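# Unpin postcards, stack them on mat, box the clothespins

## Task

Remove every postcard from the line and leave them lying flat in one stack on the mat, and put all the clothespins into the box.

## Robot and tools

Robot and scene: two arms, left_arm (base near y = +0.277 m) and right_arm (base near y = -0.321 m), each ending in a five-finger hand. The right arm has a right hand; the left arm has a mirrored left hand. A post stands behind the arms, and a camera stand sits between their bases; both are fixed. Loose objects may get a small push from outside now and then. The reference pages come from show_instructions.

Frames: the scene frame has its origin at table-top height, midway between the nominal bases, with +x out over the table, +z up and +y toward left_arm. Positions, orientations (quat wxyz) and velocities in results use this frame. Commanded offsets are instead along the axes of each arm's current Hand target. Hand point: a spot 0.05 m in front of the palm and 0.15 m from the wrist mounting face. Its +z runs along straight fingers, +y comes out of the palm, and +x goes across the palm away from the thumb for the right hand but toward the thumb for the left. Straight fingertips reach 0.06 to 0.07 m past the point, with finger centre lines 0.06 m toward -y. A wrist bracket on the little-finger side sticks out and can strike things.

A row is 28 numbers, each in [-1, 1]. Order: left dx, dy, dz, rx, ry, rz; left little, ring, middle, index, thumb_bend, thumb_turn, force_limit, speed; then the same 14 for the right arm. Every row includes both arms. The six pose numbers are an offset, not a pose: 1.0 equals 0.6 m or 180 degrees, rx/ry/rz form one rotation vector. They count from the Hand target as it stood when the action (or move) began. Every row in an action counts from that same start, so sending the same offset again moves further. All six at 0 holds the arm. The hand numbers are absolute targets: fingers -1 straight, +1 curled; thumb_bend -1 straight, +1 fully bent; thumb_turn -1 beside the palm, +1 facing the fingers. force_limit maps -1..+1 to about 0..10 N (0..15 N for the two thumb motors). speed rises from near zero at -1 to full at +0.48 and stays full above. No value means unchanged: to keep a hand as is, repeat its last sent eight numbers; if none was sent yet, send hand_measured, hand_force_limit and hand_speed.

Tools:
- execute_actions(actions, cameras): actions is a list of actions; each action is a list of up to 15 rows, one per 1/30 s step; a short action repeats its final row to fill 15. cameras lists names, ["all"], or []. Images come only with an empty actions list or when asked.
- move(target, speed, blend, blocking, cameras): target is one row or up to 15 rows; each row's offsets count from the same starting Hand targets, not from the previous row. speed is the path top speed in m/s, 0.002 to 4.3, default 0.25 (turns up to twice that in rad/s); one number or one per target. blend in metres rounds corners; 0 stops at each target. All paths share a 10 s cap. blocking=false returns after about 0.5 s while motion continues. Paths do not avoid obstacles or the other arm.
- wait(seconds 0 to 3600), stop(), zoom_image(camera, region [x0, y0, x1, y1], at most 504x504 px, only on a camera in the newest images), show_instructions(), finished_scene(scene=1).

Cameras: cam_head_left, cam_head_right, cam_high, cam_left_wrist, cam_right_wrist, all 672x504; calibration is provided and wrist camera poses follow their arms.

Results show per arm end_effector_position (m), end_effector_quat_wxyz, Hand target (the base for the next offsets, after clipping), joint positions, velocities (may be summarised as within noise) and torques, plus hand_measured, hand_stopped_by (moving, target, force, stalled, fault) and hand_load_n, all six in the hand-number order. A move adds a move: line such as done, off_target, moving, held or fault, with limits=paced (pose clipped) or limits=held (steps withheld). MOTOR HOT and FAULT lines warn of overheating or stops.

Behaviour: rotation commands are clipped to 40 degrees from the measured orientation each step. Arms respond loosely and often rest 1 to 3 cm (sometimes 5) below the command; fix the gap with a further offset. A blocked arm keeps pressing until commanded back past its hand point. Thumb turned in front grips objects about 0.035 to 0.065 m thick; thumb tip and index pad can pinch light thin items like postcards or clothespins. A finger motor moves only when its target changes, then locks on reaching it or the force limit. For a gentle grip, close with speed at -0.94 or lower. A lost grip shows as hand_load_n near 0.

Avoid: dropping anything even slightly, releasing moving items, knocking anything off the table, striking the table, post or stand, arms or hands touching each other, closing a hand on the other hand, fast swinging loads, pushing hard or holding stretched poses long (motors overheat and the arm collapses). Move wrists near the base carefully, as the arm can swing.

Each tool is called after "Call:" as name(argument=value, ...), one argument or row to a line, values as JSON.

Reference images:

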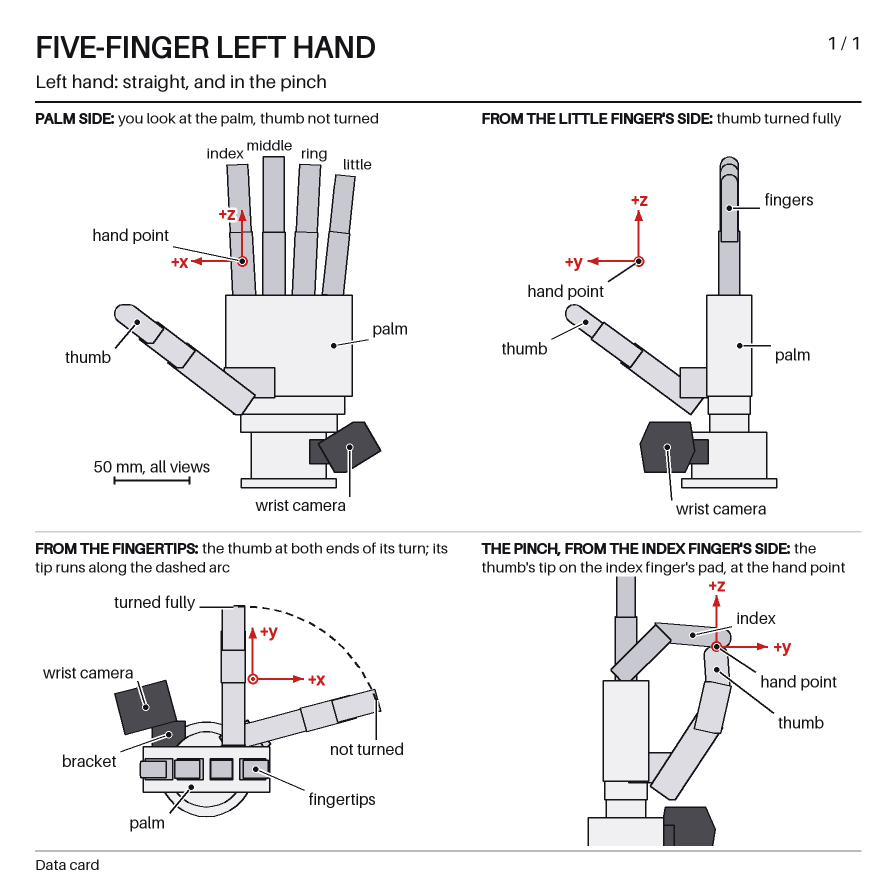

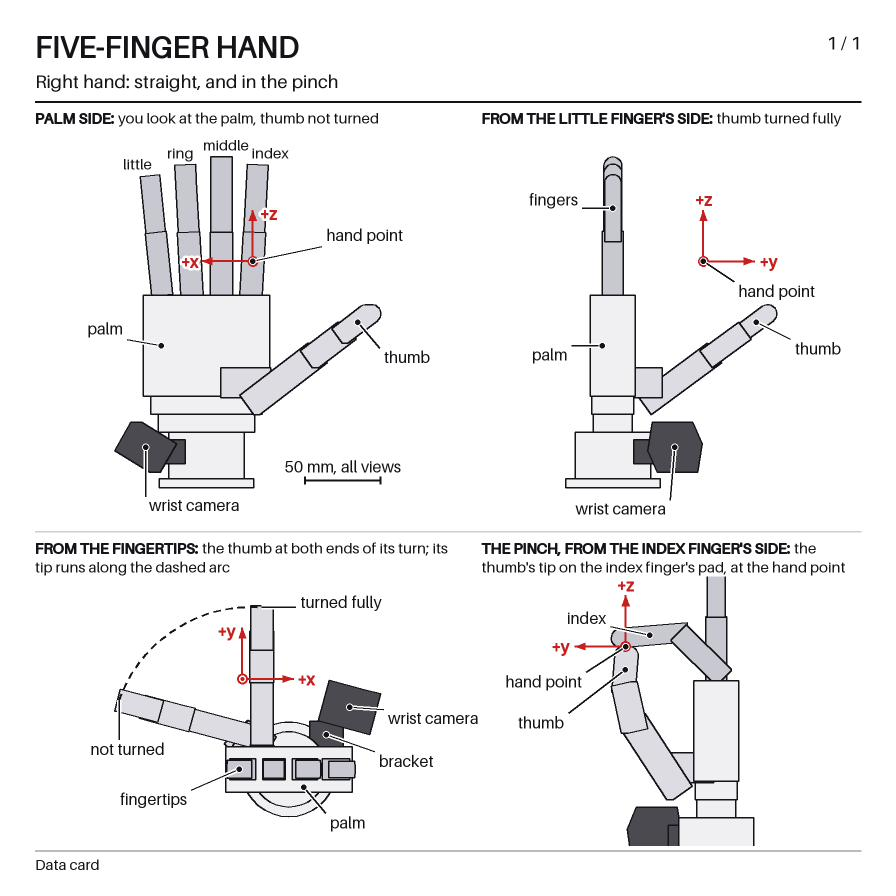

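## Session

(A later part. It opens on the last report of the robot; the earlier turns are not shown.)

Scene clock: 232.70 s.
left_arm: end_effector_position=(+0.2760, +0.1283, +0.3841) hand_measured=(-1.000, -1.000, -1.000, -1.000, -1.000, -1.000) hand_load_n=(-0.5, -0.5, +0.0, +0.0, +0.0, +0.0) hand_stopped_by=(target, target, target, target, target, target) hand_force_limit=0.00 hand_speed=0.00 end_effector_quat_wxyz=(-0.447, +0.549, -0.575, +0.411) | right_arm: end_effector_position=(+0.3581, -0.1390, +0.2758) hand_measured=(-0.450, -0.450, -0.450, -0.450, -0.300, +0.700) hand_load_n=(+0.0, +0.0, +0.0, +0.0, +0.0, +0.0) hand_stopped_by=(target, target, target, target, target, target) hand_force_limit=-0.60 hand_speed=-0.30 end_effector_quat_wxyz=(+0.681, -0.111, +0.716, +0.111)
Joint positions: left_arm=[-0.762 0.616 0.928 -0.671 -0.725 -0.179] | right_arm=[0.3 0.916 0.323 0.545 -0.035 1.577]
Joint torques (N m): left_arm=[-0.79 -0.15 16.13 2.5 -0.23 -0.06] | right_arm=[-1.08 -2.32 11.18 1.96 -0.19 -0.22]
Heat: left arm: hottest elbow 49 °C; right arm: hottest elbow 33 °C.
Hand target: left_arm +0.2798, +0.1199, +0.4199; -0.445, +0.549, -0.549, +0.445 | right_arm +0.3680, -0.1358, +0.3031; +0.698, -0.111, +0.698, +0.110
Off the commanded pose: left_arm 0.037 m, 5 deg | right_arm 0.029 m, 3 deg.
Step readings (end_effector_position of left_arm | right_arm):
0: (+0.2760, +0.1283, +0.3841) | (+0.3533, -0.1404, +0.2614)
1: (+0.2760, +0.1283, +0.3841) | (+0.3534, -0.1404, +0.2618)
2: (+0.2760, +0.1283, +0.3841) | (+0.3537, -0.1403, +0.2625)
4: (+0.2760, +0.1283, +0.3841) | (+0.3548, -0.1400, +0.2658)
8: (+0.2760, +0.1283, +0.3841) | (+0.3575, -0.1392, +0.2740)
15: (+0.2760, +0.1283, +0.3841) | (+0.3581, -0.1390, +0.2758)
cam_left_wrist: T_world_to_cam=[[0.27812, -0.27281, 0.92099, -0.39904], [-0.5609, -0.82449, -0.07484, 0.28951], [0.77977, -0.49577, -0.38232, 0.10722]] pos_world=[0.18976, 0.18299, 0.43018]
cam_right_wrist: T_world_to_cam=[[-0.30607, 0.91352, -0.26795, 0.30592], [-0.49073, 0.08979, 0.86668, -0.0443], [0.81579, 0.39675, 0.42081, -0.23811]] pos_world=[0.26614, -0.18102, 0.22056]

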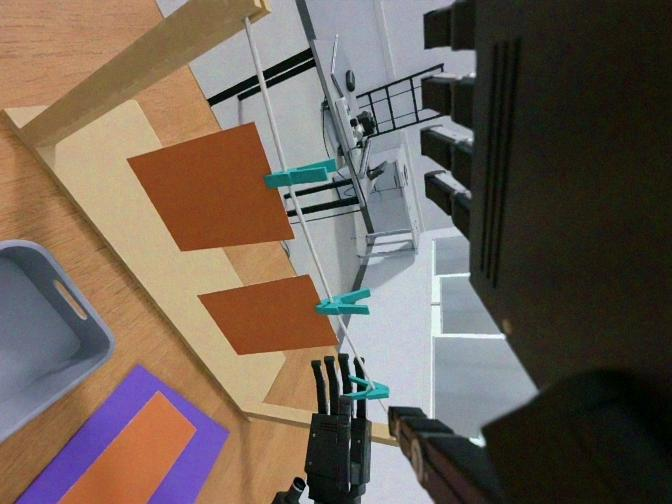

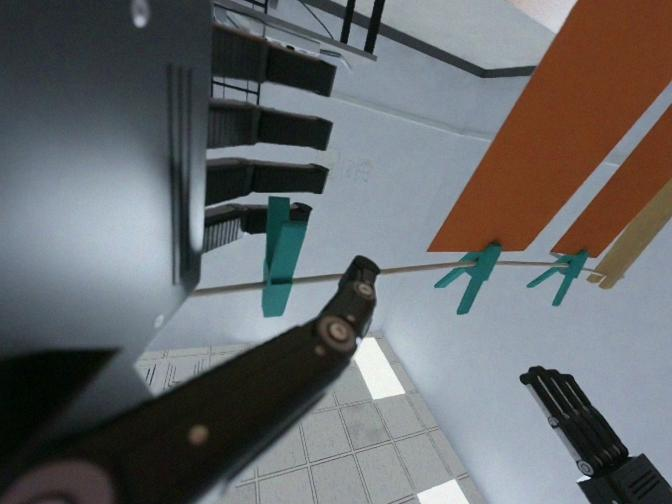

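Call:
execute_actions(
  actions=[
    [[0,0,0,0,0,0,-1,-1,-1,-1,-1,-1,0,0,0,0,0,0,0,0,-0.45,-0.45,-0.45,-0.45,0.2,0.7,-0.6,-0.5]],
  ],
  cameras=["cam_left_wrist","cam_right_wrist"],
)

Call:
zoom_image(
  camera="cam_right_wrist",
  region=[190, 150, 410, 350],
)

Call:
zoom_image(
  camera="cam_left_wrist",
  region=[300, 340, 400, 430],
)

Scene clock: 233.93 s.
left_arm: end_effector_position=(+0.2760, +0.1283, +0.3841) hand_measured=(-1.000, -1.000, -1.000, -1.000, -1.000, -1.000) hand_load_n=(+0.0, +0.0, +0.0, +0.0, +0.0, +0.0) hand_stopped_by=(target, target, target, target, target, target) hand_force_limit=0.00 hand_speed=0.00 end_effector_quat_wxyz=(-0.447, +0.549, -0.575, +0.411) | right_arm: end_effector_position=(+0.3581, -0.1390, +0.2758) hand_measured=(-0.450, -0.450, -0.450, -0.450, +0.198, +0.700) hand_load_n=(+0.0, +0.0, +0.5, +1.0, +2.0, +0.0) hand_stopped_by=(target, target, target, target, target, target) hand_force_limit=-0.60 hand_speed=-0.50 end_effector_quat_wxyz=(+0.681, -0.111, +0.716, +0.111)
Joint positions: left_arm=[-0.762 0.616 0.928 -0.671 -0.725 -0.179] | right_arm=[0.3 0.916 0.323 0.545 -0.035 1.577]
Joint torques (N m): left_arm=[-0.09 0.44 16.27 2.74 -0.24 -0.04] | right_arm=[-1.03 -2.37 11.18 1.95 -0.2 -0.22]
Heat: left arm: hottest elbow 49 °C; right arm: hottest elbow 34 °C.
Hand target: left_arm +0.2798, +0.1199, +0.4199; -0.445, +0.549, -0.549, +0.445 | right_arm +0.3680, -0.1358, +0.3031; +0.698, -0.111, +0.698, +0.110
Off the commanded pose: left_arm 0.037 m, 5 deg | right_arm 0.029 m, 3 deg.
Step readings (end_effector_position of left_arm | right_arm):
0: (+0.2760, +0.1283, +0.3841) | (+0.3581, -0.1390, +0.2758)
1: (+0.2760, +0.1283, +0.3841) | (+0.3581, -0.1390, +0.2758)
2: (+0.2760, +0.1283, +0.3841) | (+0.3581, -0.1390, +0.2758)
4: (+0.2760, +0.1283, +0.3841) | (+0.3581, -0.1390, +0.2758)
8: (+0.2760, +0.1283, +0.3841) | (+0.3581, -0.1390, +0.2758)
15: (+0.2760, +0.1283, +0.3841) | (+0.3581, -0.1390, +0.2758)
cam_left_wrist: T_world_to_cam=[[0.27812, -0.27281, 0.92099, -0.39904], [-0.5609, -0.82449, -0.07484, 0.28951], [0.77977, -0.49577, -0.38232, 0.10722]] pos_world=[0.18976, 0.18299, 0.43018]
cam_right_wrist: T_world_to_cam=[[-0.30607, 0.91352, -0.26795, 0.30592], [-0.49073, 0.08979, 0.86668, -0.0443], [0.81579, 0.39675, 0.42081, -0.23811]] pos_world=[0.26614, -0.18102, 0.22056]

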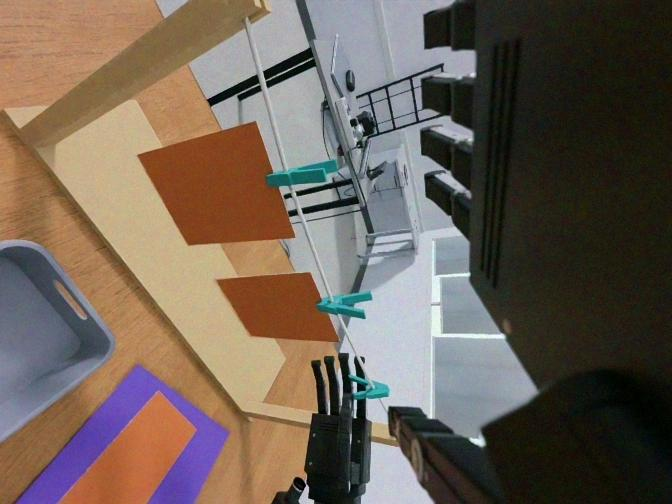

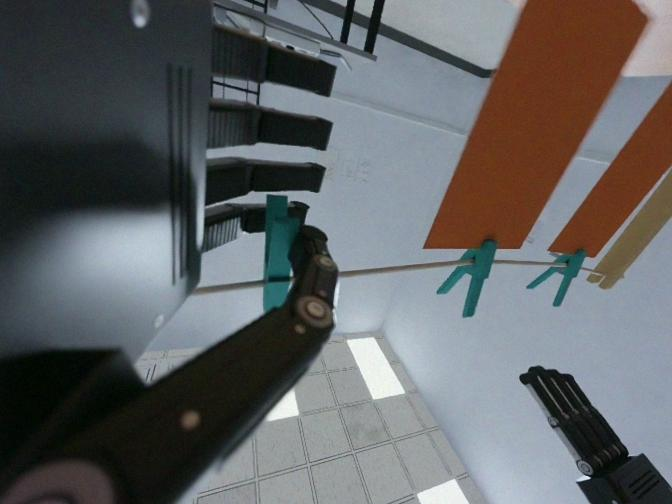

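Scaled by 2.291 from the camera's image (finer frame: 960x720).

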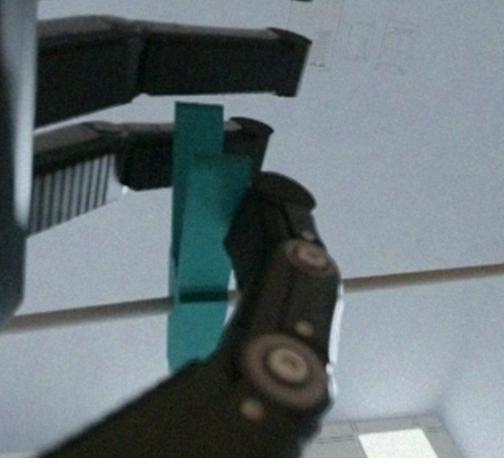

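Scaled by 5.040 from the camera's image (finer frame: 960x720).

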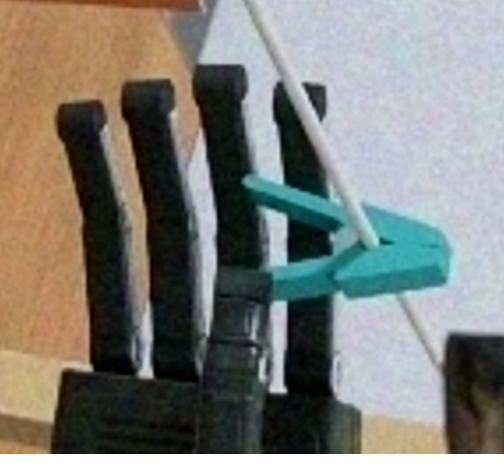

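Call:
execute_actions(
  actions=[
    [[0,0,0,0,0,0,-1,-1,-1,-1,-1,-1,0,0,0,0,0,0,0,0,-0.25,-0.25,-0.25,-0.25,0.2,0.7,1,-0.6]],
  ],
  cameras=["cam_left_wrist","cam_right_wrist"],
)

Call:
zoom_image(
  camera="cam_right_wrist",
  region=[190, 150, 410, 350],
)

Call:
zoom_image(
  camera="cam_left_wrist",
  region=[300, 340, 400, 430],
)

Scene clock: 234.87 s.
left_arm: end_effector_position=(+0.2760, +0.1283, +0.3841) hand_measured=(-1.000, -1.000, -1.000, -1.000, -1.000, -1.000) hand_load_n=(+0.0, +0.0, +0.0, +0.0, +0.0, +0.0) hand_stopped_by=(target, target, target, target, target, target) hand_force_limit=0.00 hand_speed=0.00 end_effector_quat_wxyz=(-0.447, +0.549, -0.575, +0.411) | right_arm: end_effector_position=(+0.3581, -0.1390, +0.2758) hand_measured=(-0.250, -0.250, -0.250, -0.272, +0.196, +0.700) hand_load_n=(+0.0, +0.0, +1.5, +9.0, +12.0, +1.0) hand_stopped_by=(target, target, target, force, target, target) hand_force_limit=1.00 hand_speed=-0.60 end_effector_quat_wxyz=(+0.681, -0.111, +0.716, +0.111)
Joint positions: left_arm=[-0.762 0.616 0.928 -0.671 -0.725 -0.179] | right_arm=[0.3 0.916 0.323 0.545 -0.035 1.577]
Joint torques (N m): left_arm=[-0.73 0.44 16.27 2.93 -0.21 -0.1] | right_arm=[-1.08 -2.37 11.18 1.95 -0.19 -0.21]
Heat: left arm: hottest elbow 49 °C; right arm: hottest elbow 34 °C.
Hand target: left_arm +0.2798, +0.1199, +0.4199; -0.445, +0.549, -0.549, +0.445 | right_arm +0.3680, -0.1358, +0.3031; +0.698, -0.111, +0.698, +0.110
Off the commanded pose: left_arm 0.037 m, 5 deg | right_arm 0.029 m, 3 deg.
Step readings (end_effector_position of left_arm | right_arm):
0: (+0.2760, +0.1283, +0.3841) | (+0.3581, -0.1390, +0.2758)
1: (+0.2760, +0.1283, +0.3841) | (+0.3581, -0.1390, +0.2758)
2: (+0.2760, +0.1283, +0.3841) | (+0.3581, -0.1390, +0.2758)
4: (+0.2760, +0.1283, +0.3841) | (+0.3581, -0.1390, +0.2758)
8: (+0.2760, +0.1283, +0.3841) | (+0.3581, -0.1390, +0.2758)
15: (+0.2760, +0.1283, +0.3841) | (+0.3581, -0.1390, +0.2758)
cam_left_wrist: T_world_to_cam=[[0.27812, -0.27281, 0.92099, -0.39904], [-0.5609, -0.82449, -0.07484, 0.28951], [0.77977, -0.49577, -0.38232, 0.10722]] pos_world=[0.18976, 0.18299, 0.43018]
cam_right_wrist: T_world_to_cam=[[-0.30607, 0.91352, -0.26795, 0.30592], [-0.49073, 0.08979, 0.86668, -0.0443], [0.81579, 0.39675, 0.42081, -0.23811]] pos_world=[0.26614, -0.18102, 0.22056]

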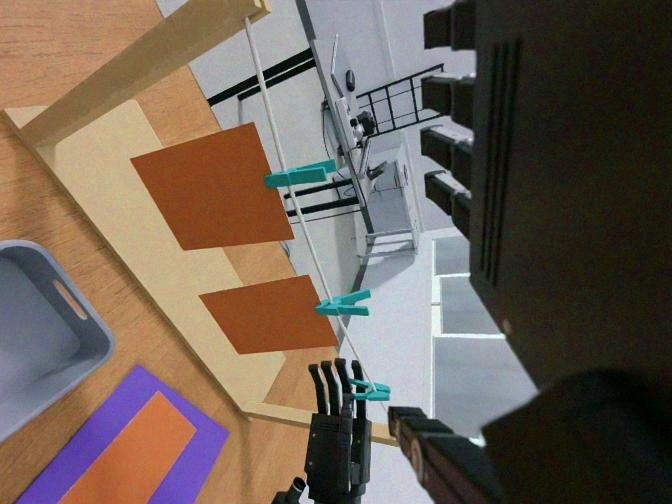

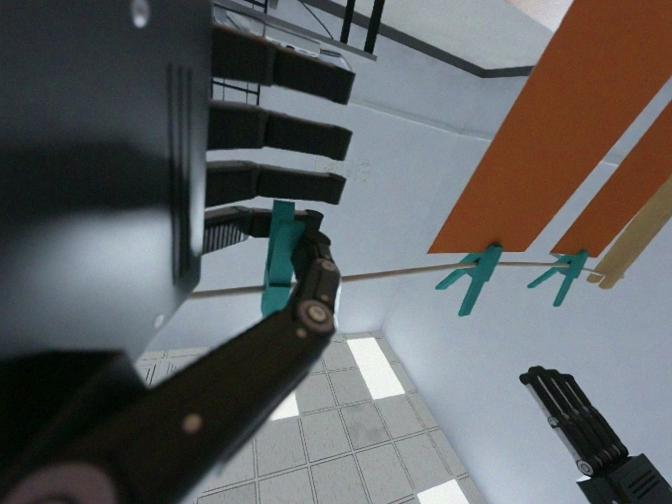

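Scaled by 2.291 from the camera's image (finer frame: 960x720).

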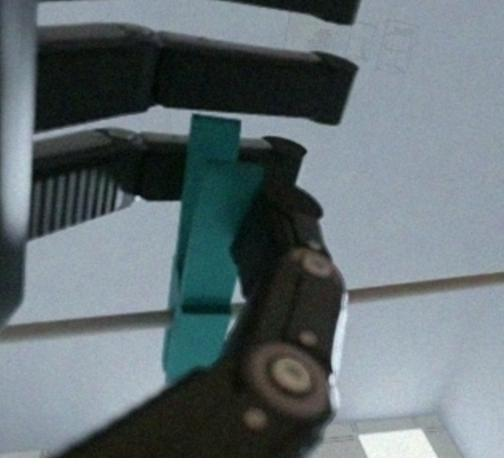

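Scaled by 5.040 from the camera's image (finer frame: 960x720).

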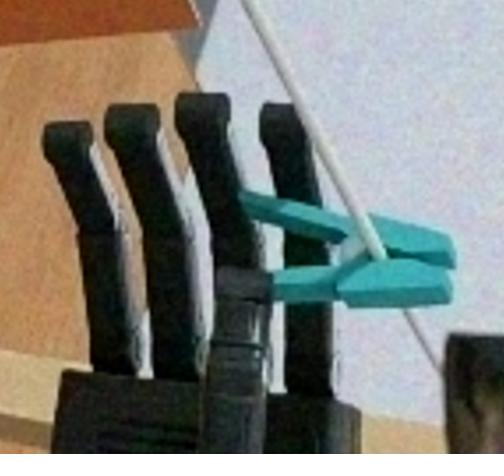

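Call:
move(
  target=[0,0,0,0,0,0,-1,-1,-1,-1,-1,-1,0,0,0.07,0,0,0,0,0,-0.25,-0.25,-0.25,-0.25,0.2,0.7,1,-0.6],
  speed=0.08,
  cameras=["cam_right_wrist","cam_left_wrist"],
)

Call:
zoom_image(
  camera="cam_right_wrist",
  region=[190, 150, 410, 350],
)

Call:
zoom_image(
  camera="cam_left_wrist",
  region=[270, 320, 410, 440],
)

Scene clock: 236.37 s.
left_arm: end_effector_position=(+0.2760, +0.1283, +0.3841) hand_measured=(-1.000, -1.000, -1.000, -1.000, -1.000, -1.000) hand_load_n=(+0.0, +0.0, +0.0, +0.0, +0.0, +0.0) hand_stopped_by=(target, target, target, target, target, target) hand_force_limit=0.00 hand_speed=0.00 end_effector_quat_wxyz=(-0.447, +0.549, -0.575, +0.411) | right_arm: end_effector_position=(+0.3692, -0.1359, +0.2578) hand_measured=(-0.250, -0.250, -0.250, -0.270, +0.200, +0.700) hand_load_n=(+0.5, +0.0, +0.0, +0.0, +0.0, -0.5) hand_stopped_by=(target, target, target, force, target, target) hand_force_limit=1.00 hand_speed=-0.60 end_effector_quat_wxyz=(+0.690, -0.110, +0.707, +0.112)
Joint positions: left_arm=[-0.762 0.616 0.928 -0.671 -0.725 -0.179] | right_arm=[0.3 1.053 0.306 0.723 -0.035 1.577]
Joint torques (N m): left_arm=[-0.44 -1.14 16.35 2.85 -0.25 -0.06] | right_arm=[-1.08 -2.96 6.64 2.96 -0.16 -0.22]
Heat: left arm: hottest elbow 49 °C; right arm: hottest elbow 34 °C.
Hand target: left_arm +0.2798, +0.1199, +0.4199; -0.445, +0.549, -0.549, +0.445 | right_arm +0.3681, -0.1359, +0.2611; +0.698, -0.111, +0.698, +0.110
Off the commanded pose: left_arm 0.037 m, 5 deg | right_arm 0.004 m, 1 deg.
move: done
cam_left_wrist: T_world_to_cam=[[0.27812, -0.27281, 0.92099, -0.39904], [-0.5609, -0.82449, -0.07484, 0.28951], [0.77977, -0.49577, -0.38232, 0.10722]] pos_world=[0.18976, 0.18299, 0.43018]
cam_right_wrist: T_world_to_cam=[[-0.29947, 0.91542, -0.26893, 0.29972], [-0.51167, 0.08381, 0.85508, -0.01367], [0.8053, 0.39368, 0.44329, -0.24312]] pos_world=[0.27855, -0.17751, 0.20006]
Images, in order (width x height): cam_left_wrist 672x504, cam_right_wrist 672x504.

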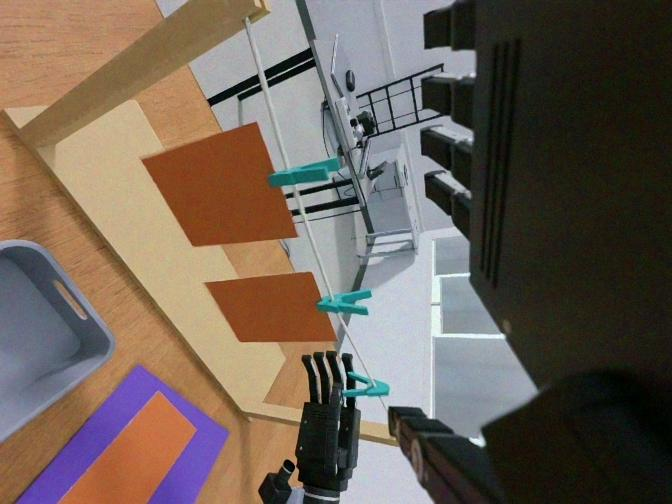

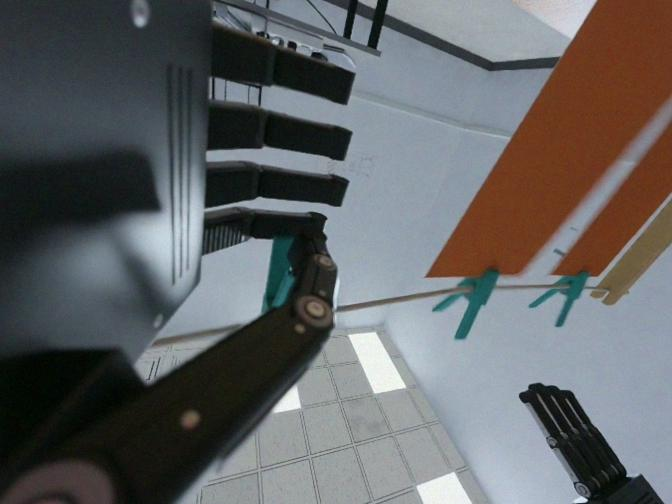

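Scaled by 2.291 from the camera's image (finer frame: 960x720).

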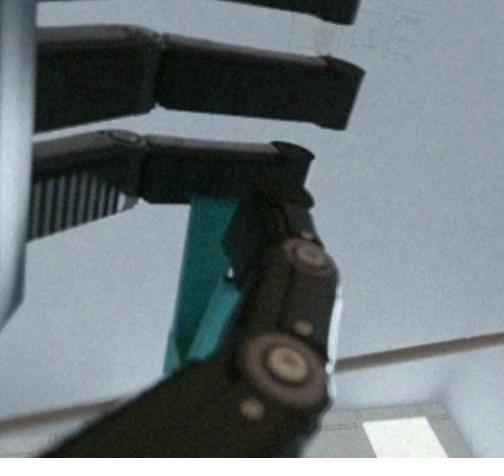

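Scaled by 3.600 from the camera's image (finer frame: 960x720).

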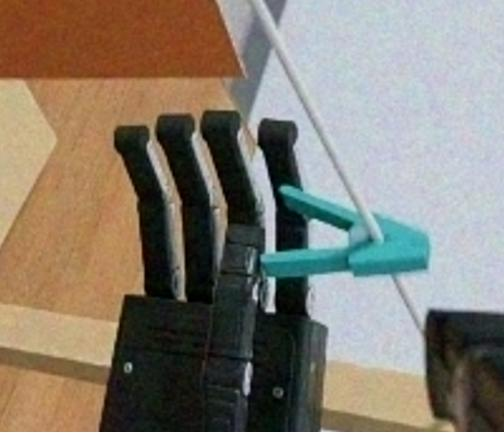

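Call:
execute_actions(
  actions=[
    [[0,0,0,0,0,0,-1,-1,-1,-1,-1,-1,0,0,0,0,0,0,0,0,-1,-1,-1,-1,-0.6,0.7,0,0]],
    [[0,0,0,0,0,0,-1,-1,-1,-1,-1,-1,0,0,-0.02,0.026,-0.079,0,0,0,-1,-1,-1,-1,-0.6,0.7,0,0]],
    [[0,0,0,0,0,0,-1,-1,-1,-1,-1,-1,0,0,0,0,0,-0.1,0,0,-1,-1,-1,-1,-0.6,0.7,0,0]],
  ],
  cameras=["cam_left_wrist","cam_right_wrist"],
)

Scene clock: 240.87 s.
left_arm: end_effector_position=(+0.2760, +0.1283, +0.3841) hand_measured=(-1.000, -1.000, -1.000, -1.000, -1.000, -1.000) hand_load_n=(+0.0, +0.0, +0.0, +0.0, +0.0, +0.0) hand_stopped_by=(target, target, target, target, target, target) hand_force_limit=0.00 hand_speed=0.00 end_effector_quat_wxyz=(-0.447, +0.549, -0.575, +0.411) | right_arm: end_effector_position=(+0.3100, -0.1399, +0.2429) hand_measured=(-1.000, -1.000, -1.000, -1.000, -0.600, +0.700) hand_load_n=(+0.0, +0.0, +0.0, +0.0, +0.0, +0.0) hand_stopped_by=(target, target, target, target, target, target) hand_force_limit=0.00 hand_speed=0.00 end_effector_quat_wxyz=(+0.645, -0.206, +0.702, +0.221)
Joint positions: left_arm=[-0.762 0.616 0.928 -0.671 -0.725 -0.179] | right_arm=[0.114 0.948 0.242 0.626 -0.52 1.575]
Joint torques (N m): left_arm=[-0.79 -0.03 16.23 2.74 -0.16 -0.04] | right_arm=[-0.85 -2.43 10.41 2.8 -0.28 -0.23]
Heat: left arm: hottest elbow 49 °C; right arm: hottest elbow 34 °C.
Hand target: left_arm +0.2798, +0.1199, +0.4199; -0.445, +0.549, -0.549, +0.445 | right_arm +0.3182, -0.1356, +0.2731; +0.672, -0.219, +0.673, +0.217
Off the commanded pose: left_arm 0.037 m, 5 deg | right_arm 0.032 m, 5 deg.
Step readings (end_effector_position of left_arm | right_arm):
0: (+0.2760, +0.1283, +0.3841) | (+0.3692, -0.1359, +0.2578)
1: (+0.2760, +0.1283, +0.3841) | (+0.3692, -0.1359, +0.2578)
2: (+0.2760, +0.1283, +0.3841) | (+0.3692, -0.1359, +0.2578)
4: (+0.2760, +0.1283, +0.3841) | (+0.3692, -0.1359, +0.2578)
8: (+0.2760, +0.1283, +0.3841) | (+0.3692, -0.1359, +0.2578)
15: (+0.2760, +0.1283, +0.3841) | (+0.3695, -0.1364, +0.2578)
16: (+0.2760, +0.1283, +0.3841) | (+0.3688, -0.1364, +0.2574)
17: (+0.2760, +0.1283, +0.3841) | (+0.3659, -0.1366, +0.2571)
19: (+0.2760, +0.1283, +0.3841) | (+0.3520, -0.1393, +0.2589)
23: (+0.2760, +0.1283, +0.3841) | (+0.3222, -0.1373, +0.2736)
30: (+0.2760, +0.1283, +0.3841) | (+0.3169, -0.1371, +0.2760)
31: (+0.2760, +0.1283, +0.3841) | (+0.3150, -0.1343, +0.2749)
32: (+0.2760, +0.1283, +0.3841) | (+0.3046, -0.1234, +0.2732)
34: (+0.2760, +0.1283, +0.3841) | (+0.2929, -0.1193, +0.2647)
38: (+0.2760, +0.1283, +0.3841) | (+0.3053, -0.1402, +0.2425)
45: (+0.2760, +0.1283, +0.3841) | (+0.3094, -0.1401, +0.2399)
cam_left_wrist: T_world_to_cam=[[0.27812, -0.27281, 0.92099, -0.39904], [-0.5609, -0.82449, -0.07484, 0.28951], [0.77977, -0.49577, -0.38232, 0.10722]] pos_world=[0.18976, 0.18299, 0.43018]
cam_right_wrist: T_world_to_cam=[[-0.57036, 0.78781, -0.23248, 0.33889], [-0.46226, -0.0739, 0.88366, -0.07518], [0.67897, 0.61147, 0.40632, -0.1087]] pos_world=[0.23234, -0.20607, 0.18939]

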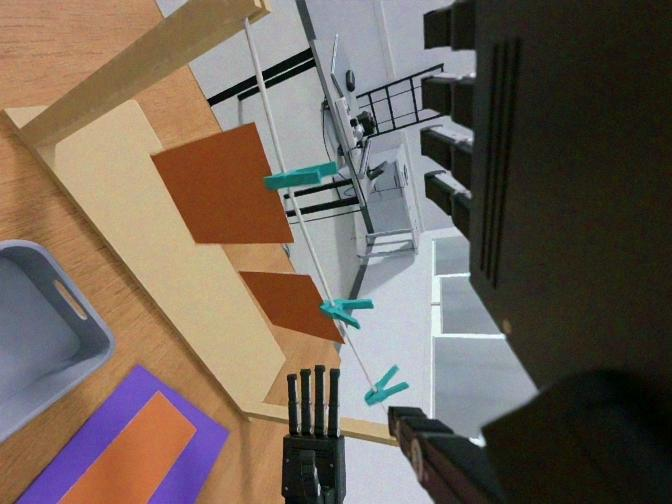

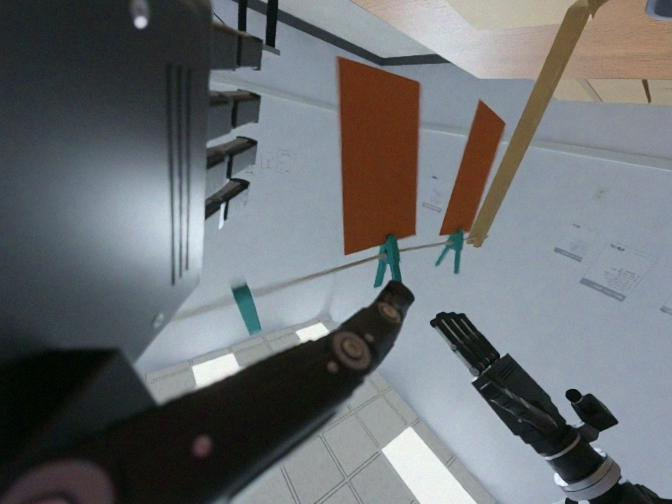

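Call:
wait(
  seconds=1,
  cameras=["cam_left_wrist","cam_right_wrist","cam_head_right"],
)

Call:
zoom_image(
  camera="cam_left_wrist",
  region=[300, 320, 440, 440],
)

Scene clock: 241.93 s.
left_arm: end_effector_position=(+0.2760, +0.1283, +0.3841) hand_measured=(-1.000, -1.000, -1.000, -1.000, -1.000, -1.000) hand_load_n=(+0.0, +0.0, +0.0, +0.0, +0.0, +0.0) hand_stopped_by=(target, target, target, target, target, target) hand_force_limit=0.00 hand_speed=0.00 end_effector_quat_wxyz=(-0.447, +0.549, -0.575, +0.411) | right_arm: end_effector_position=(+0.3100, -0.1399, +0.2429) hand_measured=(-1.000, -1.000, -1.000, -1.000, -0.600, +0.700) hand_load_n=(+0.0, +0.0, +0.0, +0.0, +0.0, +0.0) hand_stopped_by=(target, target, target, target, target, target) hand_force_limit=0.00 hand_speed=0.00 end_effector_quat_wxyz=(+0.645, -0.206, +0.702, +0.221)
Joint positions: left_arm=[-0.762 0.616 0.928 -0.671 -0.725 -0.179] | right_arm=[0.114 0.948 0.242 0.626 -0.52 1.575]
Joint torques (N m): left_arm=[-0.62 0.21 16.18 2.95 -0.23 0] | right_arm=[-0.85 -2.37 10.41 2.8 -0.28 -0.23]
Heat: left arm: hottest elbow 49 °C; right arm: hottest elbow 34 °C.
Hand target: left_arm +0.2798, +0.1199, +0.4199; -0.445, +0.549, -0.549, +0.445 | right_arm +0.3182, -0.1356, +0.2731; +0.672, -0.219, +0.673, +0.217
Off the commanded pose: left_arm 0.037 m, 5 deg | right_arm 0.032 m, 5 deg.
wait: 1.00 s; at rest by 0.10 s
cam_left_wrist: T_world_to_cam=[[0.27812, -0.27281, 0.92099, -0.39904], [-0.5609, -0.82449, -0.07484, 0.28951], [0.77977, -0.49577, -0.38232, 0.10722]] pos_world=[0.18976, 0.18299, 0.43018]
cam_right_wrist: T_world_to_cam=[[-0.57036, 0.78781, -0.23248, 0.33889], [-0.46226, -0.0739, 0.88366, -0.07518], [0.67897, 0.61147, 0.40632, -0.1087]] pos_world=[0.23234, -0.20607, 0.18939]
Images, in order (width x height): cam_head_right 672x504, cam_left_wrist 672x504, cam_right_wrist 672x504.

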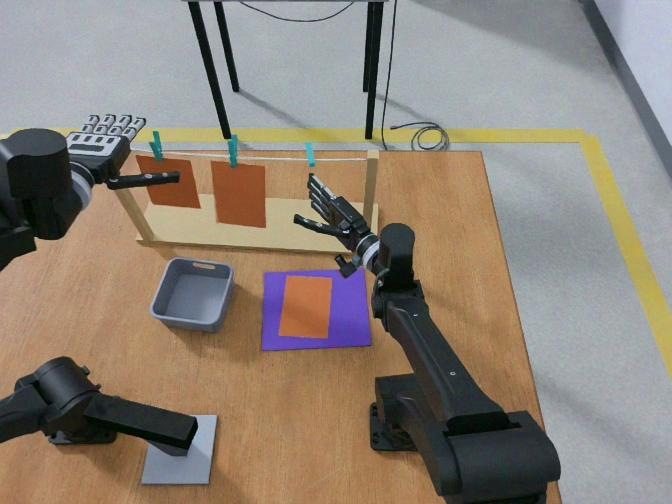

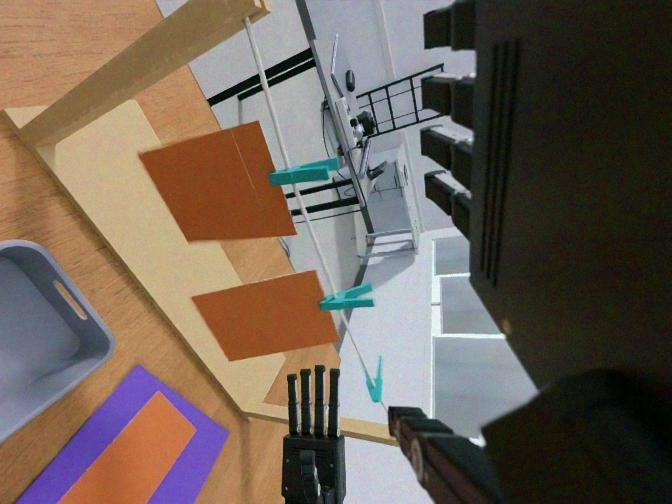

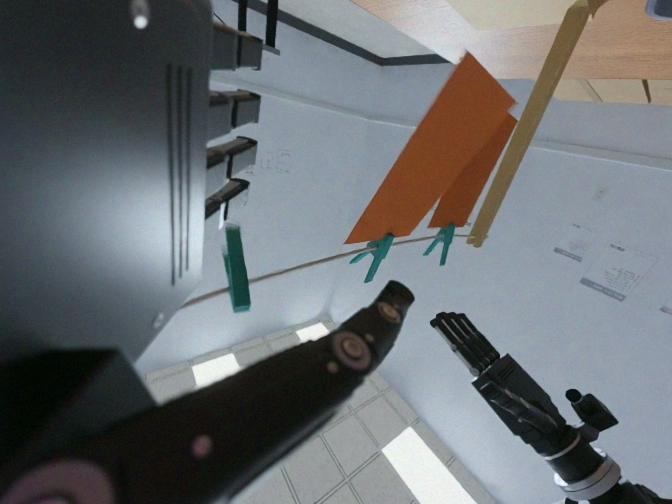

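Scaled by 3.600 from the camera's image (finer frame: 960x720).

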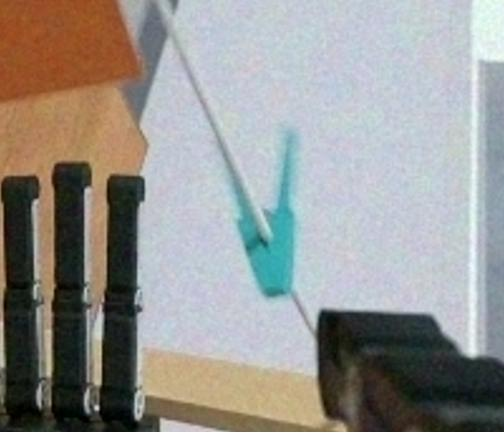

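Call:
execute_actions(
  actions=[
    [[0,0,0,0,0,0,-1,-1,-1,-1,-1,-1,0,0,-0.03,-0.043,0.045,0,0,0,-1,-1,-1,-1,0.1,0.7,0,0]],
    [[0,0,0,0,0,0,-1,-1,-1,-1,-1,-1,0,0,0,0,0,0,0,0,-1,-1,-1,-1,0.1,0.7,0,0]],
  ],
  cameras=["cam_left_wrist","cam_right_wrist"],
)

Call:
zoom_image(
  camera="cam_right_wrist",
  region=[190, 150, 410, 350],
)

Call:
zoom_image(
  camera="cam_left_wrist",
  region=[300, 340, 400, 430],
)

Scene clock: 243.43 s.
left_arm: end_effector_position=(+0.2760, +0.1283, +0.3841) hand_measured=(-1.000, -1.000, -1.000, -1.000, -1.000, -1.000) hand_load_n=(+0.0, +0.0, +0.0, +0.0, +0.0, +0.0) hand_stopped_by=(target, target, target, target, target, target) hand_force_limit=0.00 hand_speed=0.00 end_effector_quat_wxyz=(-0.447, +0.549, -0.575, +0.411) | right_arm: end_effector_position=(+0.3473, -0.1424, +0.2720) hand_measured=(-1.000, -1.000, -1.000, -1.000, +0.100, +0.700) hand_load_n=(+0.0, +0.0, +0.5, +0.0, +0.0, +0.0) hand_stopped_by=(target, target, target, target, target, target) hand_force_limit=0.00 hand_speed=0.00 end_effector_quat_wxyz=(+0.655, -0.211, +0.690, +0.222)
Joint positions: left_arm=[-0.762 0.616 0.928 -0.671 -0.725 -0.179] | right_arm=[0.087 1.037 0.361 0.626 -0.557 1.575]
Joint torques (N m): left_arm=[-0.67 -0.38 16.5 2.81 -0.24 -0.01] | right_arm=[-1.03 -2.96 9.84 2.39 -0.05 -0.23]
Heat: left arm: hottest elbow 49 °C; right arm: hottest elbow 34 °C.
Hand target: left_arm +0.2798, +0.1199, +0.4199; -0.445, +0.549, -0.549, +0.445 | right_arm +0.3551, -0.1405, +0.2912; +0.672, -0.219, +0.673, +0.218
Off the commanded pose: left_arm 0.037 m, 5 deg | right_arm 0.021 m, 3 deg.
Step readings (end_effector_position of left_arm | right_arm):
0: (+0.2760, +0.1283, +0.3841) | (+0.3100, -0.1399, +0.2429)
1: (+0.2760, +0.1283, +0.3841) | (+0.3101, -0.1394, +0.2439)
2: (+0.2760, +0.1283, +0.3841) | (+0.3101, -0.1383, +0.2458)
4: (+0.2760, +0.1283, +0.3841) | (+0.3177, -0.1381, +0.2529)
8: (+0.2760, +0.1283, +0.3841) | (+0.3421, -0.1420, +0.2704)
15: (+0.2760, +0.1283, +0.3841) | (+0.3473, -0.1424, +0.2720)
16: (+0.2760, +0.1283, +0.3841) | (+0.3473, -0.1424, +0.2720)
17: (+0.2760, +0.1283, +0.3841) | (+0.3473, -0.1424, +0.2720)
19: (+0.2760, +0.1283, +0.3841) | (+0.3473, -0.1424, +0.2720)
23: (+0.2760, +0.1283, +0.3841) | (+0.3473, -0.1424, +0.2720)
30: (+0.2760, +0.1283, +0.3841) | (+0.3473, -0.1424, +0.2720)
cam_left_wrist: T_world_to_cam=[[0.27812, -0.27281, 0.92099, -0.39904], [-0.5609, -0.82449, -0.07484, 0.28951], [0.77977, -0.49577, -0.38232, 0.10722]] pos_world=[0.18976, 0.18299, 0.43018]
cam_right_wrist: T_world_to_cam=[[-0.57016, 0.78386, -0.24595, 0.37203], [-0.48805, -0.08235, 0.86892, -0.07208], [0.66085, 0.61546, 0.42951, -0.14377]] pos_world=[0.27194, -0.20907, 0.21588]

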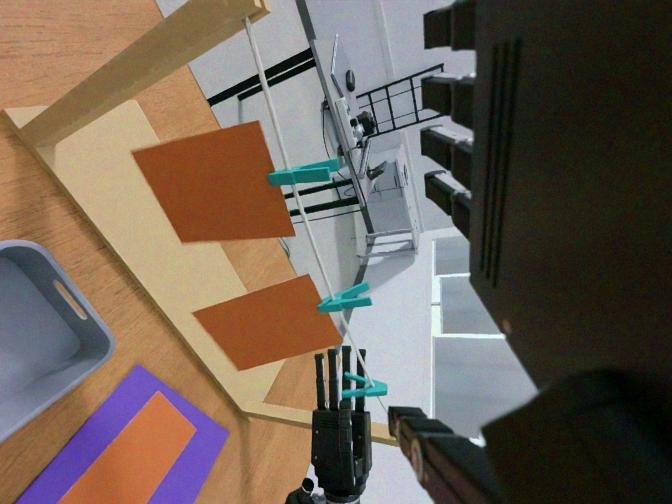

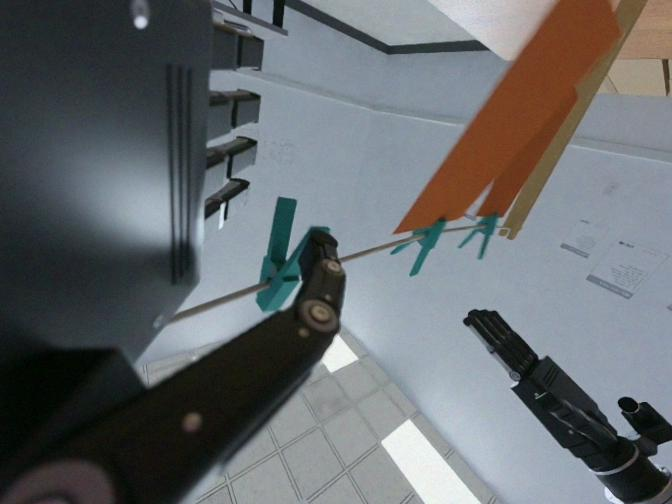

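Scaled by 2.291 from the camera's image (finer frame: 960x720).

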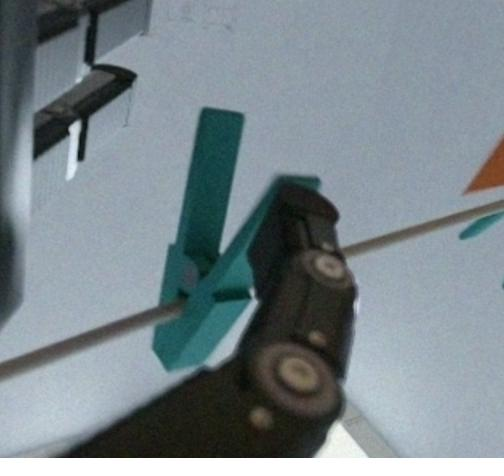

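Scaled by 5.040 from the camera's image (finer frame: 960x720).

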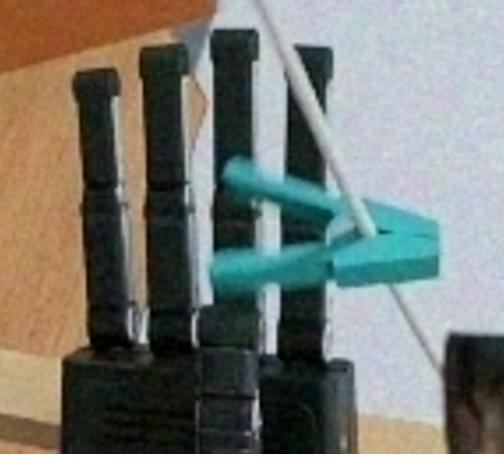

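Call:
execute_actions(
  actions=[
    [[0,0,0,0,0,0,-1,-1,-1,-1,-1,-1,0,0,-0.008,-0.0118,0.0162,0,0,0,-1,-1,-1,-1,0.1,0.7,0,0]],
  ],
  cameras=["cam_left_wrist","cam_right_wrist"],
)

Call:
zoom_image(
  camera="cam_right_wrist",
  region=[190, 150, 410, 350],
)

Call:
zoom_image(
  camera="cam_left_wrist",
  region=[300, 340, 400, 430],
)

Scene clock: 244.40 s.
left_arm: end_effector_position=(+0.2760, +0.1283, +0.3841) hand_measured=(-1.000, -1.000, -1.000, -1.000, -1.000, -1.000) hand_load_n=(+0.0, +0.0, +0.0, +0.0, +0.0, +0.0) hand_stopped_by=(target, target, target, target, target, target) hand_force_limit=0.00 hand_speed=0.00 end_effector_quat_wxyz=(-0.447, +0.549, -0.575, +0.411) | right_arm: end_effector_position=(+0.3567, -0.1418, +0.2716) hand_measured=(-1.000, -1.000, -1.000, -1.000, +0.100, +0.700) hand_load_n=(+0.0, +0.0, +0.0, +0.0, +0.0, -0.5) hand_stopped_by=(target, target, target, target, target, target) hand_force_limit=0.00 hand_speed=0.00 end_effector_quat_wxyz=(+0.652, -0.210, +0.693, +0.223)
Joint positions: left_arm=[-0.762 0.616 0.928 -0.671 -0.725 -0.179] | right_arm=[0.087 1.068 0.384 0.626 -0.557 1.575]
Joint torques (N m): left_arm=[-0.26 -0.73 16.27 2.82 -0.24 -0.06] | right_arm=[-1.26 -3.43 10.58 2.29 -0.19 -0.23]
Heat: left arm: hottest elbow 49 °C; right arm: hottest elbow 35 °C.
Hand target: left_arm +0.2798, +0.1199, +0.4199; -0.445, +0.549, -0.549, +0.445 | right_arm +0.3672, -0.1405, +0.2958; +0.672, -0.219, +0.673, +0.218
Off the commanded pose: left_arm 0.037 m, 5 deg | right_arm 0.027 m, 4 deg.
Step readings (end_effector_position of left_arm | right_arm):
0: (+0.2760, +0.1283, +0.3841) | (+0.3473, -0.1424, +0.2720)
1: (+0.2760, +0.1283, +0.3841) | (+0.3475, -0.1424, +0.2717)
2: (+0.2760, +0.1283, +0.3841) | (+0.3481, -0.1423, +0.2716)
4: (+0.2760, +0.1283, +0.3841) | (+0.3510, -0.1422, +0.2710)
8: (+0.2760, +0.1283, +0.3841) | (+0.3562, -0.1418, +0.2712)
15: (+0.2760, +0.1283, +0.3841) | (+0.3567, -0.1418, +0.2716)
cam_left_wrist: T_world_to_cam=[[0.27812, -0.27281, 0.92099, -0.39904], [-0.5609, -0.82449, -0.07484, 0.28951], [0.77977, -0.49577, -0.38232, 0.10722]] pos_world=[0.18976, 0.18299, 0.43018]
cam_right_wrist: T_world_to_cam=[[-0.5723, 0.78371, -0.24139, 0.37629], [-0.48042, -0.08187, 0.87321, -0.07092], [0.66458, 0.61571, 0.42337, -0.14981]] pos_world=[0.28084, -0.20847, 0.21619]

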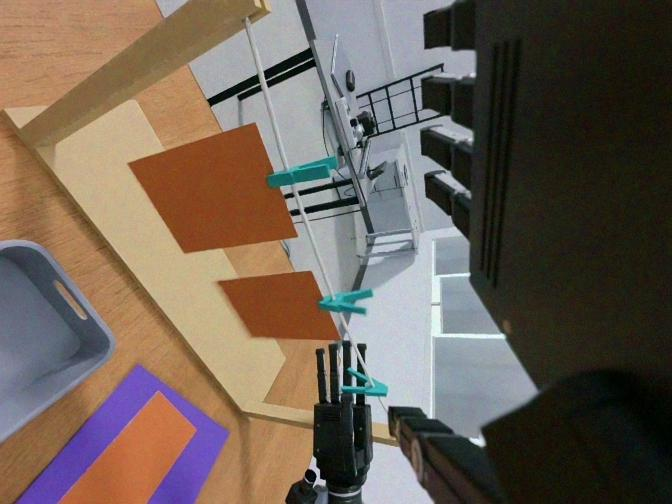

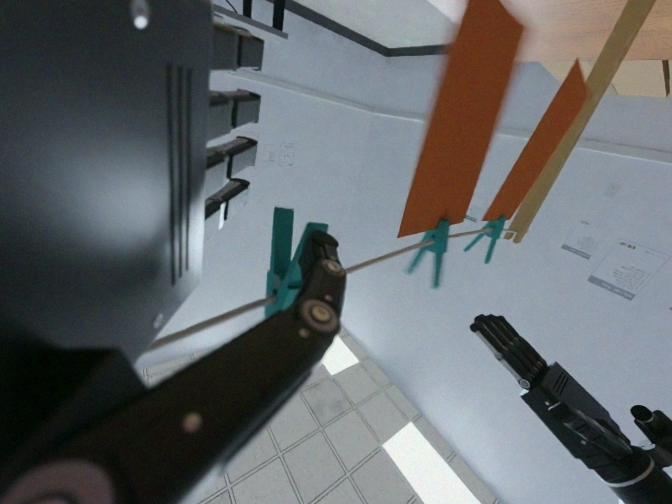

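Scaled by 2.291 from the camera's image (finer frame: 960x720).

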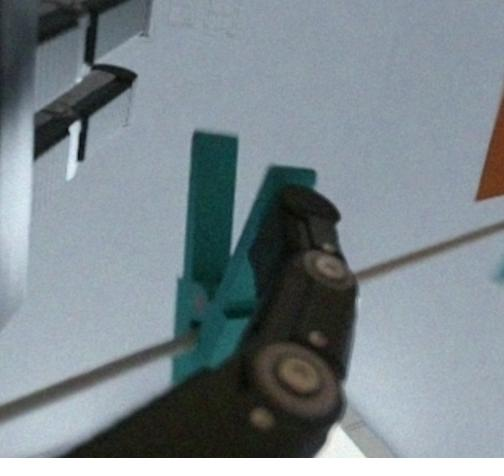

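Scaled by 5.040 from the camera's image (finer frame: 960x720).

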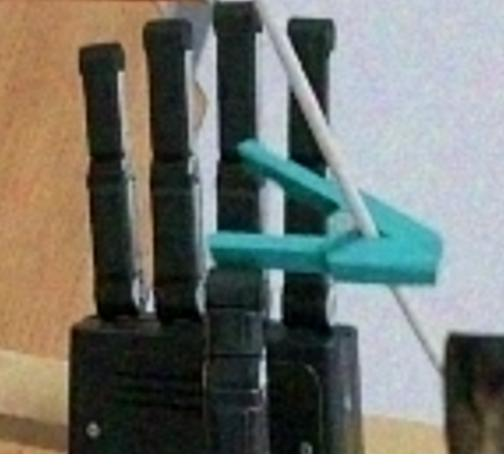

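Call:
execute_actions(
  actions=[
    [[0,0,0,0,0,0,-1,-1,-1,-1,-1,-1,0,0,0,0,0,0,0,0,-0.5,-0.5,-0.5,-0.5,0.1,0.7,0,-0.3]],
  ],
  cameras=["cam_left_wrist","cam_right_wrist"],
)

Call:
zoom_image(
  camera="cam_right_wrist",
  region=[190, 150, 410, 350],
)

Call:
zoom_image(
  camera="cam_left_wrist",
  region=[300, 340, 400, 430],
)

Scene clock: 245.40 s.
left_arm: end_effector_position=(+0.2760, +0.1283, +0.3841) hand_measured=(-1.000, -1.000, -1.000, -1.000, -1.000, -1.000) hand_load_n=(+0.0, +0.0, +0.0, +0.0, +0.0, +0.0) hand_stopped_by=(target, target, target, target, target, target) hand_force_limit=0.00 hand_speed=0.00 end_effector_quat_wxyz=(-0.447, +0.549, -0.575, +0.411) | right_arm: end_effector_position=(+0.3567, -0.1418, +0.2716) hand_measured=(-0.500, -0.500, -0.500, -0.500, +0.100, +0.700) hand_load_n=(+0.0, +0.0, +0.0, +0.0, +0.0, -0.5) hand_stopped_by=(target, target, target, target, target, target) hand_force_limit=0.00 hand_speed=-0.30 end_effector_quat_wxyz=(+0.652, -0.210, +0.693, +0.223)
Joint positions: left_arm=[-0.762 0.616 0.928 -0.671 -0.725 -0.179] | right_arm=[0.087 1.068 0.384 0.626 -0.557 1.575]
Joint torques (N m): left_arm=[0.21 0.15 16.05 2.89 -0.19 -0.06] | right_arm=[-1.26 -3.43 10.58 2.28 -0.19 -0.22]
Heat: left arm: hottest elbow 50 °C; right arm: hottest elbow 35 °C.
Hand target: left_arm +0.2798, +0.1199, +0.4199; -0.445, +0.549, -0.549, +0.445 | right_arm +0.3672, -0.1405, +0.2958; +0.672, -0.219, +0.673, +0.218
Off the commanded pose: left_arm 0.037 m, 5 deg | right_arm 0.026 m, 3 deg.
Step readings (end_effector_position of left_arm | right_arm):
0: (+0.2760, +0.1283, +0.3841) | (+0.3567, -0.1418, +0.2716)
1: (+0.2760, +0.1283, +0.3841) | (+0.3567, -0.1418, +0.2716)
2: (+0.2760, +0.1283, +0.3841) | (+0.3567, -0.1418, +0.2716)
4: (+0.2760, +0.1283, +0.3841) | (+0.3567, -0.1418, +0.2716)
8: (+0.2760, +0.1283, +0.3841) | (+0.3567, -0.1418, +0.2716)
15: (+0.2760, +0.1283, +0.3841) | (+0.3567, -0.1418, +0.2716)
cam_left_wrist: T_world_to_cam=[[0.27812, -0.27281, 0.92099, -0.39904], [-0.5609, -0.82449, -0.07484, 0.28951], [0.77977, -0.49577, -0.38232, 0.10722]] pos_world=[0.18976, 0.18299, 0.43018]
cam_right_wrist: T_world_to_cam=[[-0.5723, 0.78371, -0.24139, 0.37629], [-0.48042, -0.08187, 0.87321, -0.07092], [0.66458, 0.61571, 0.42337, -0.14981]] pos_world=[0.28084, -0.20847, 0.21619]

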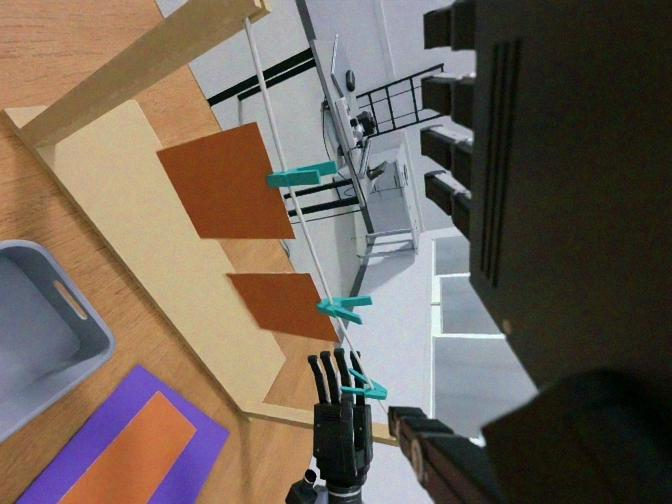

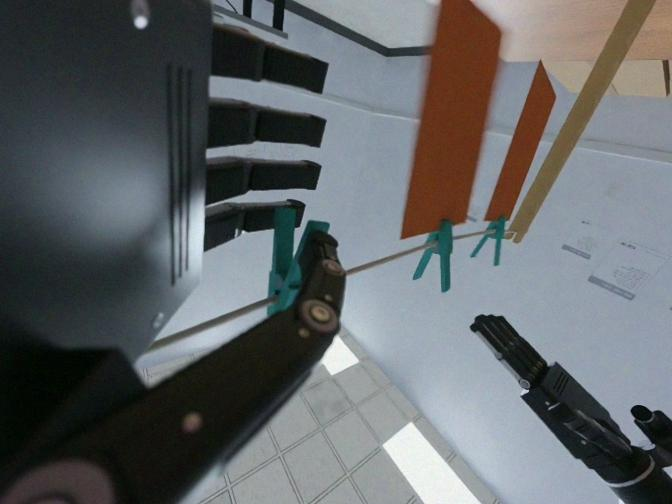

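Scaled by 2.291 from the camera's image (finer frame: 960x720).

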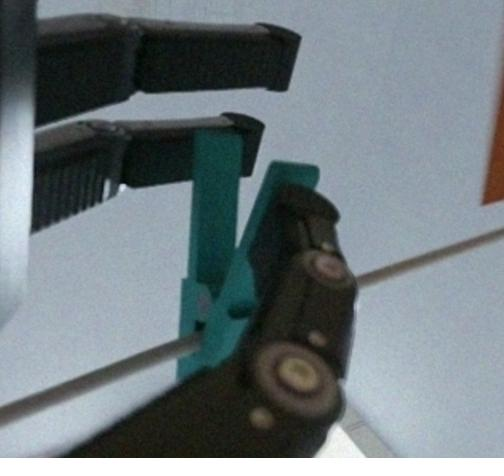

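Scaled by 5.040 from the camera's image (finer frame: 960x720).

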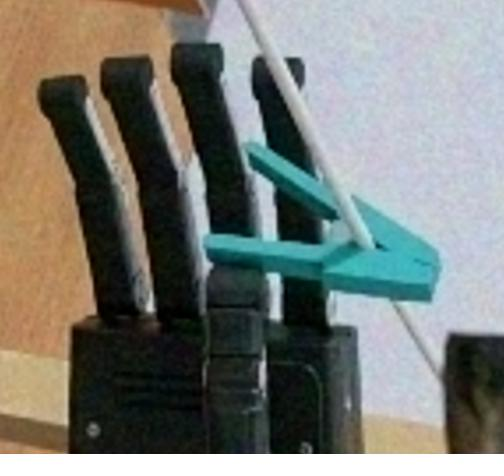

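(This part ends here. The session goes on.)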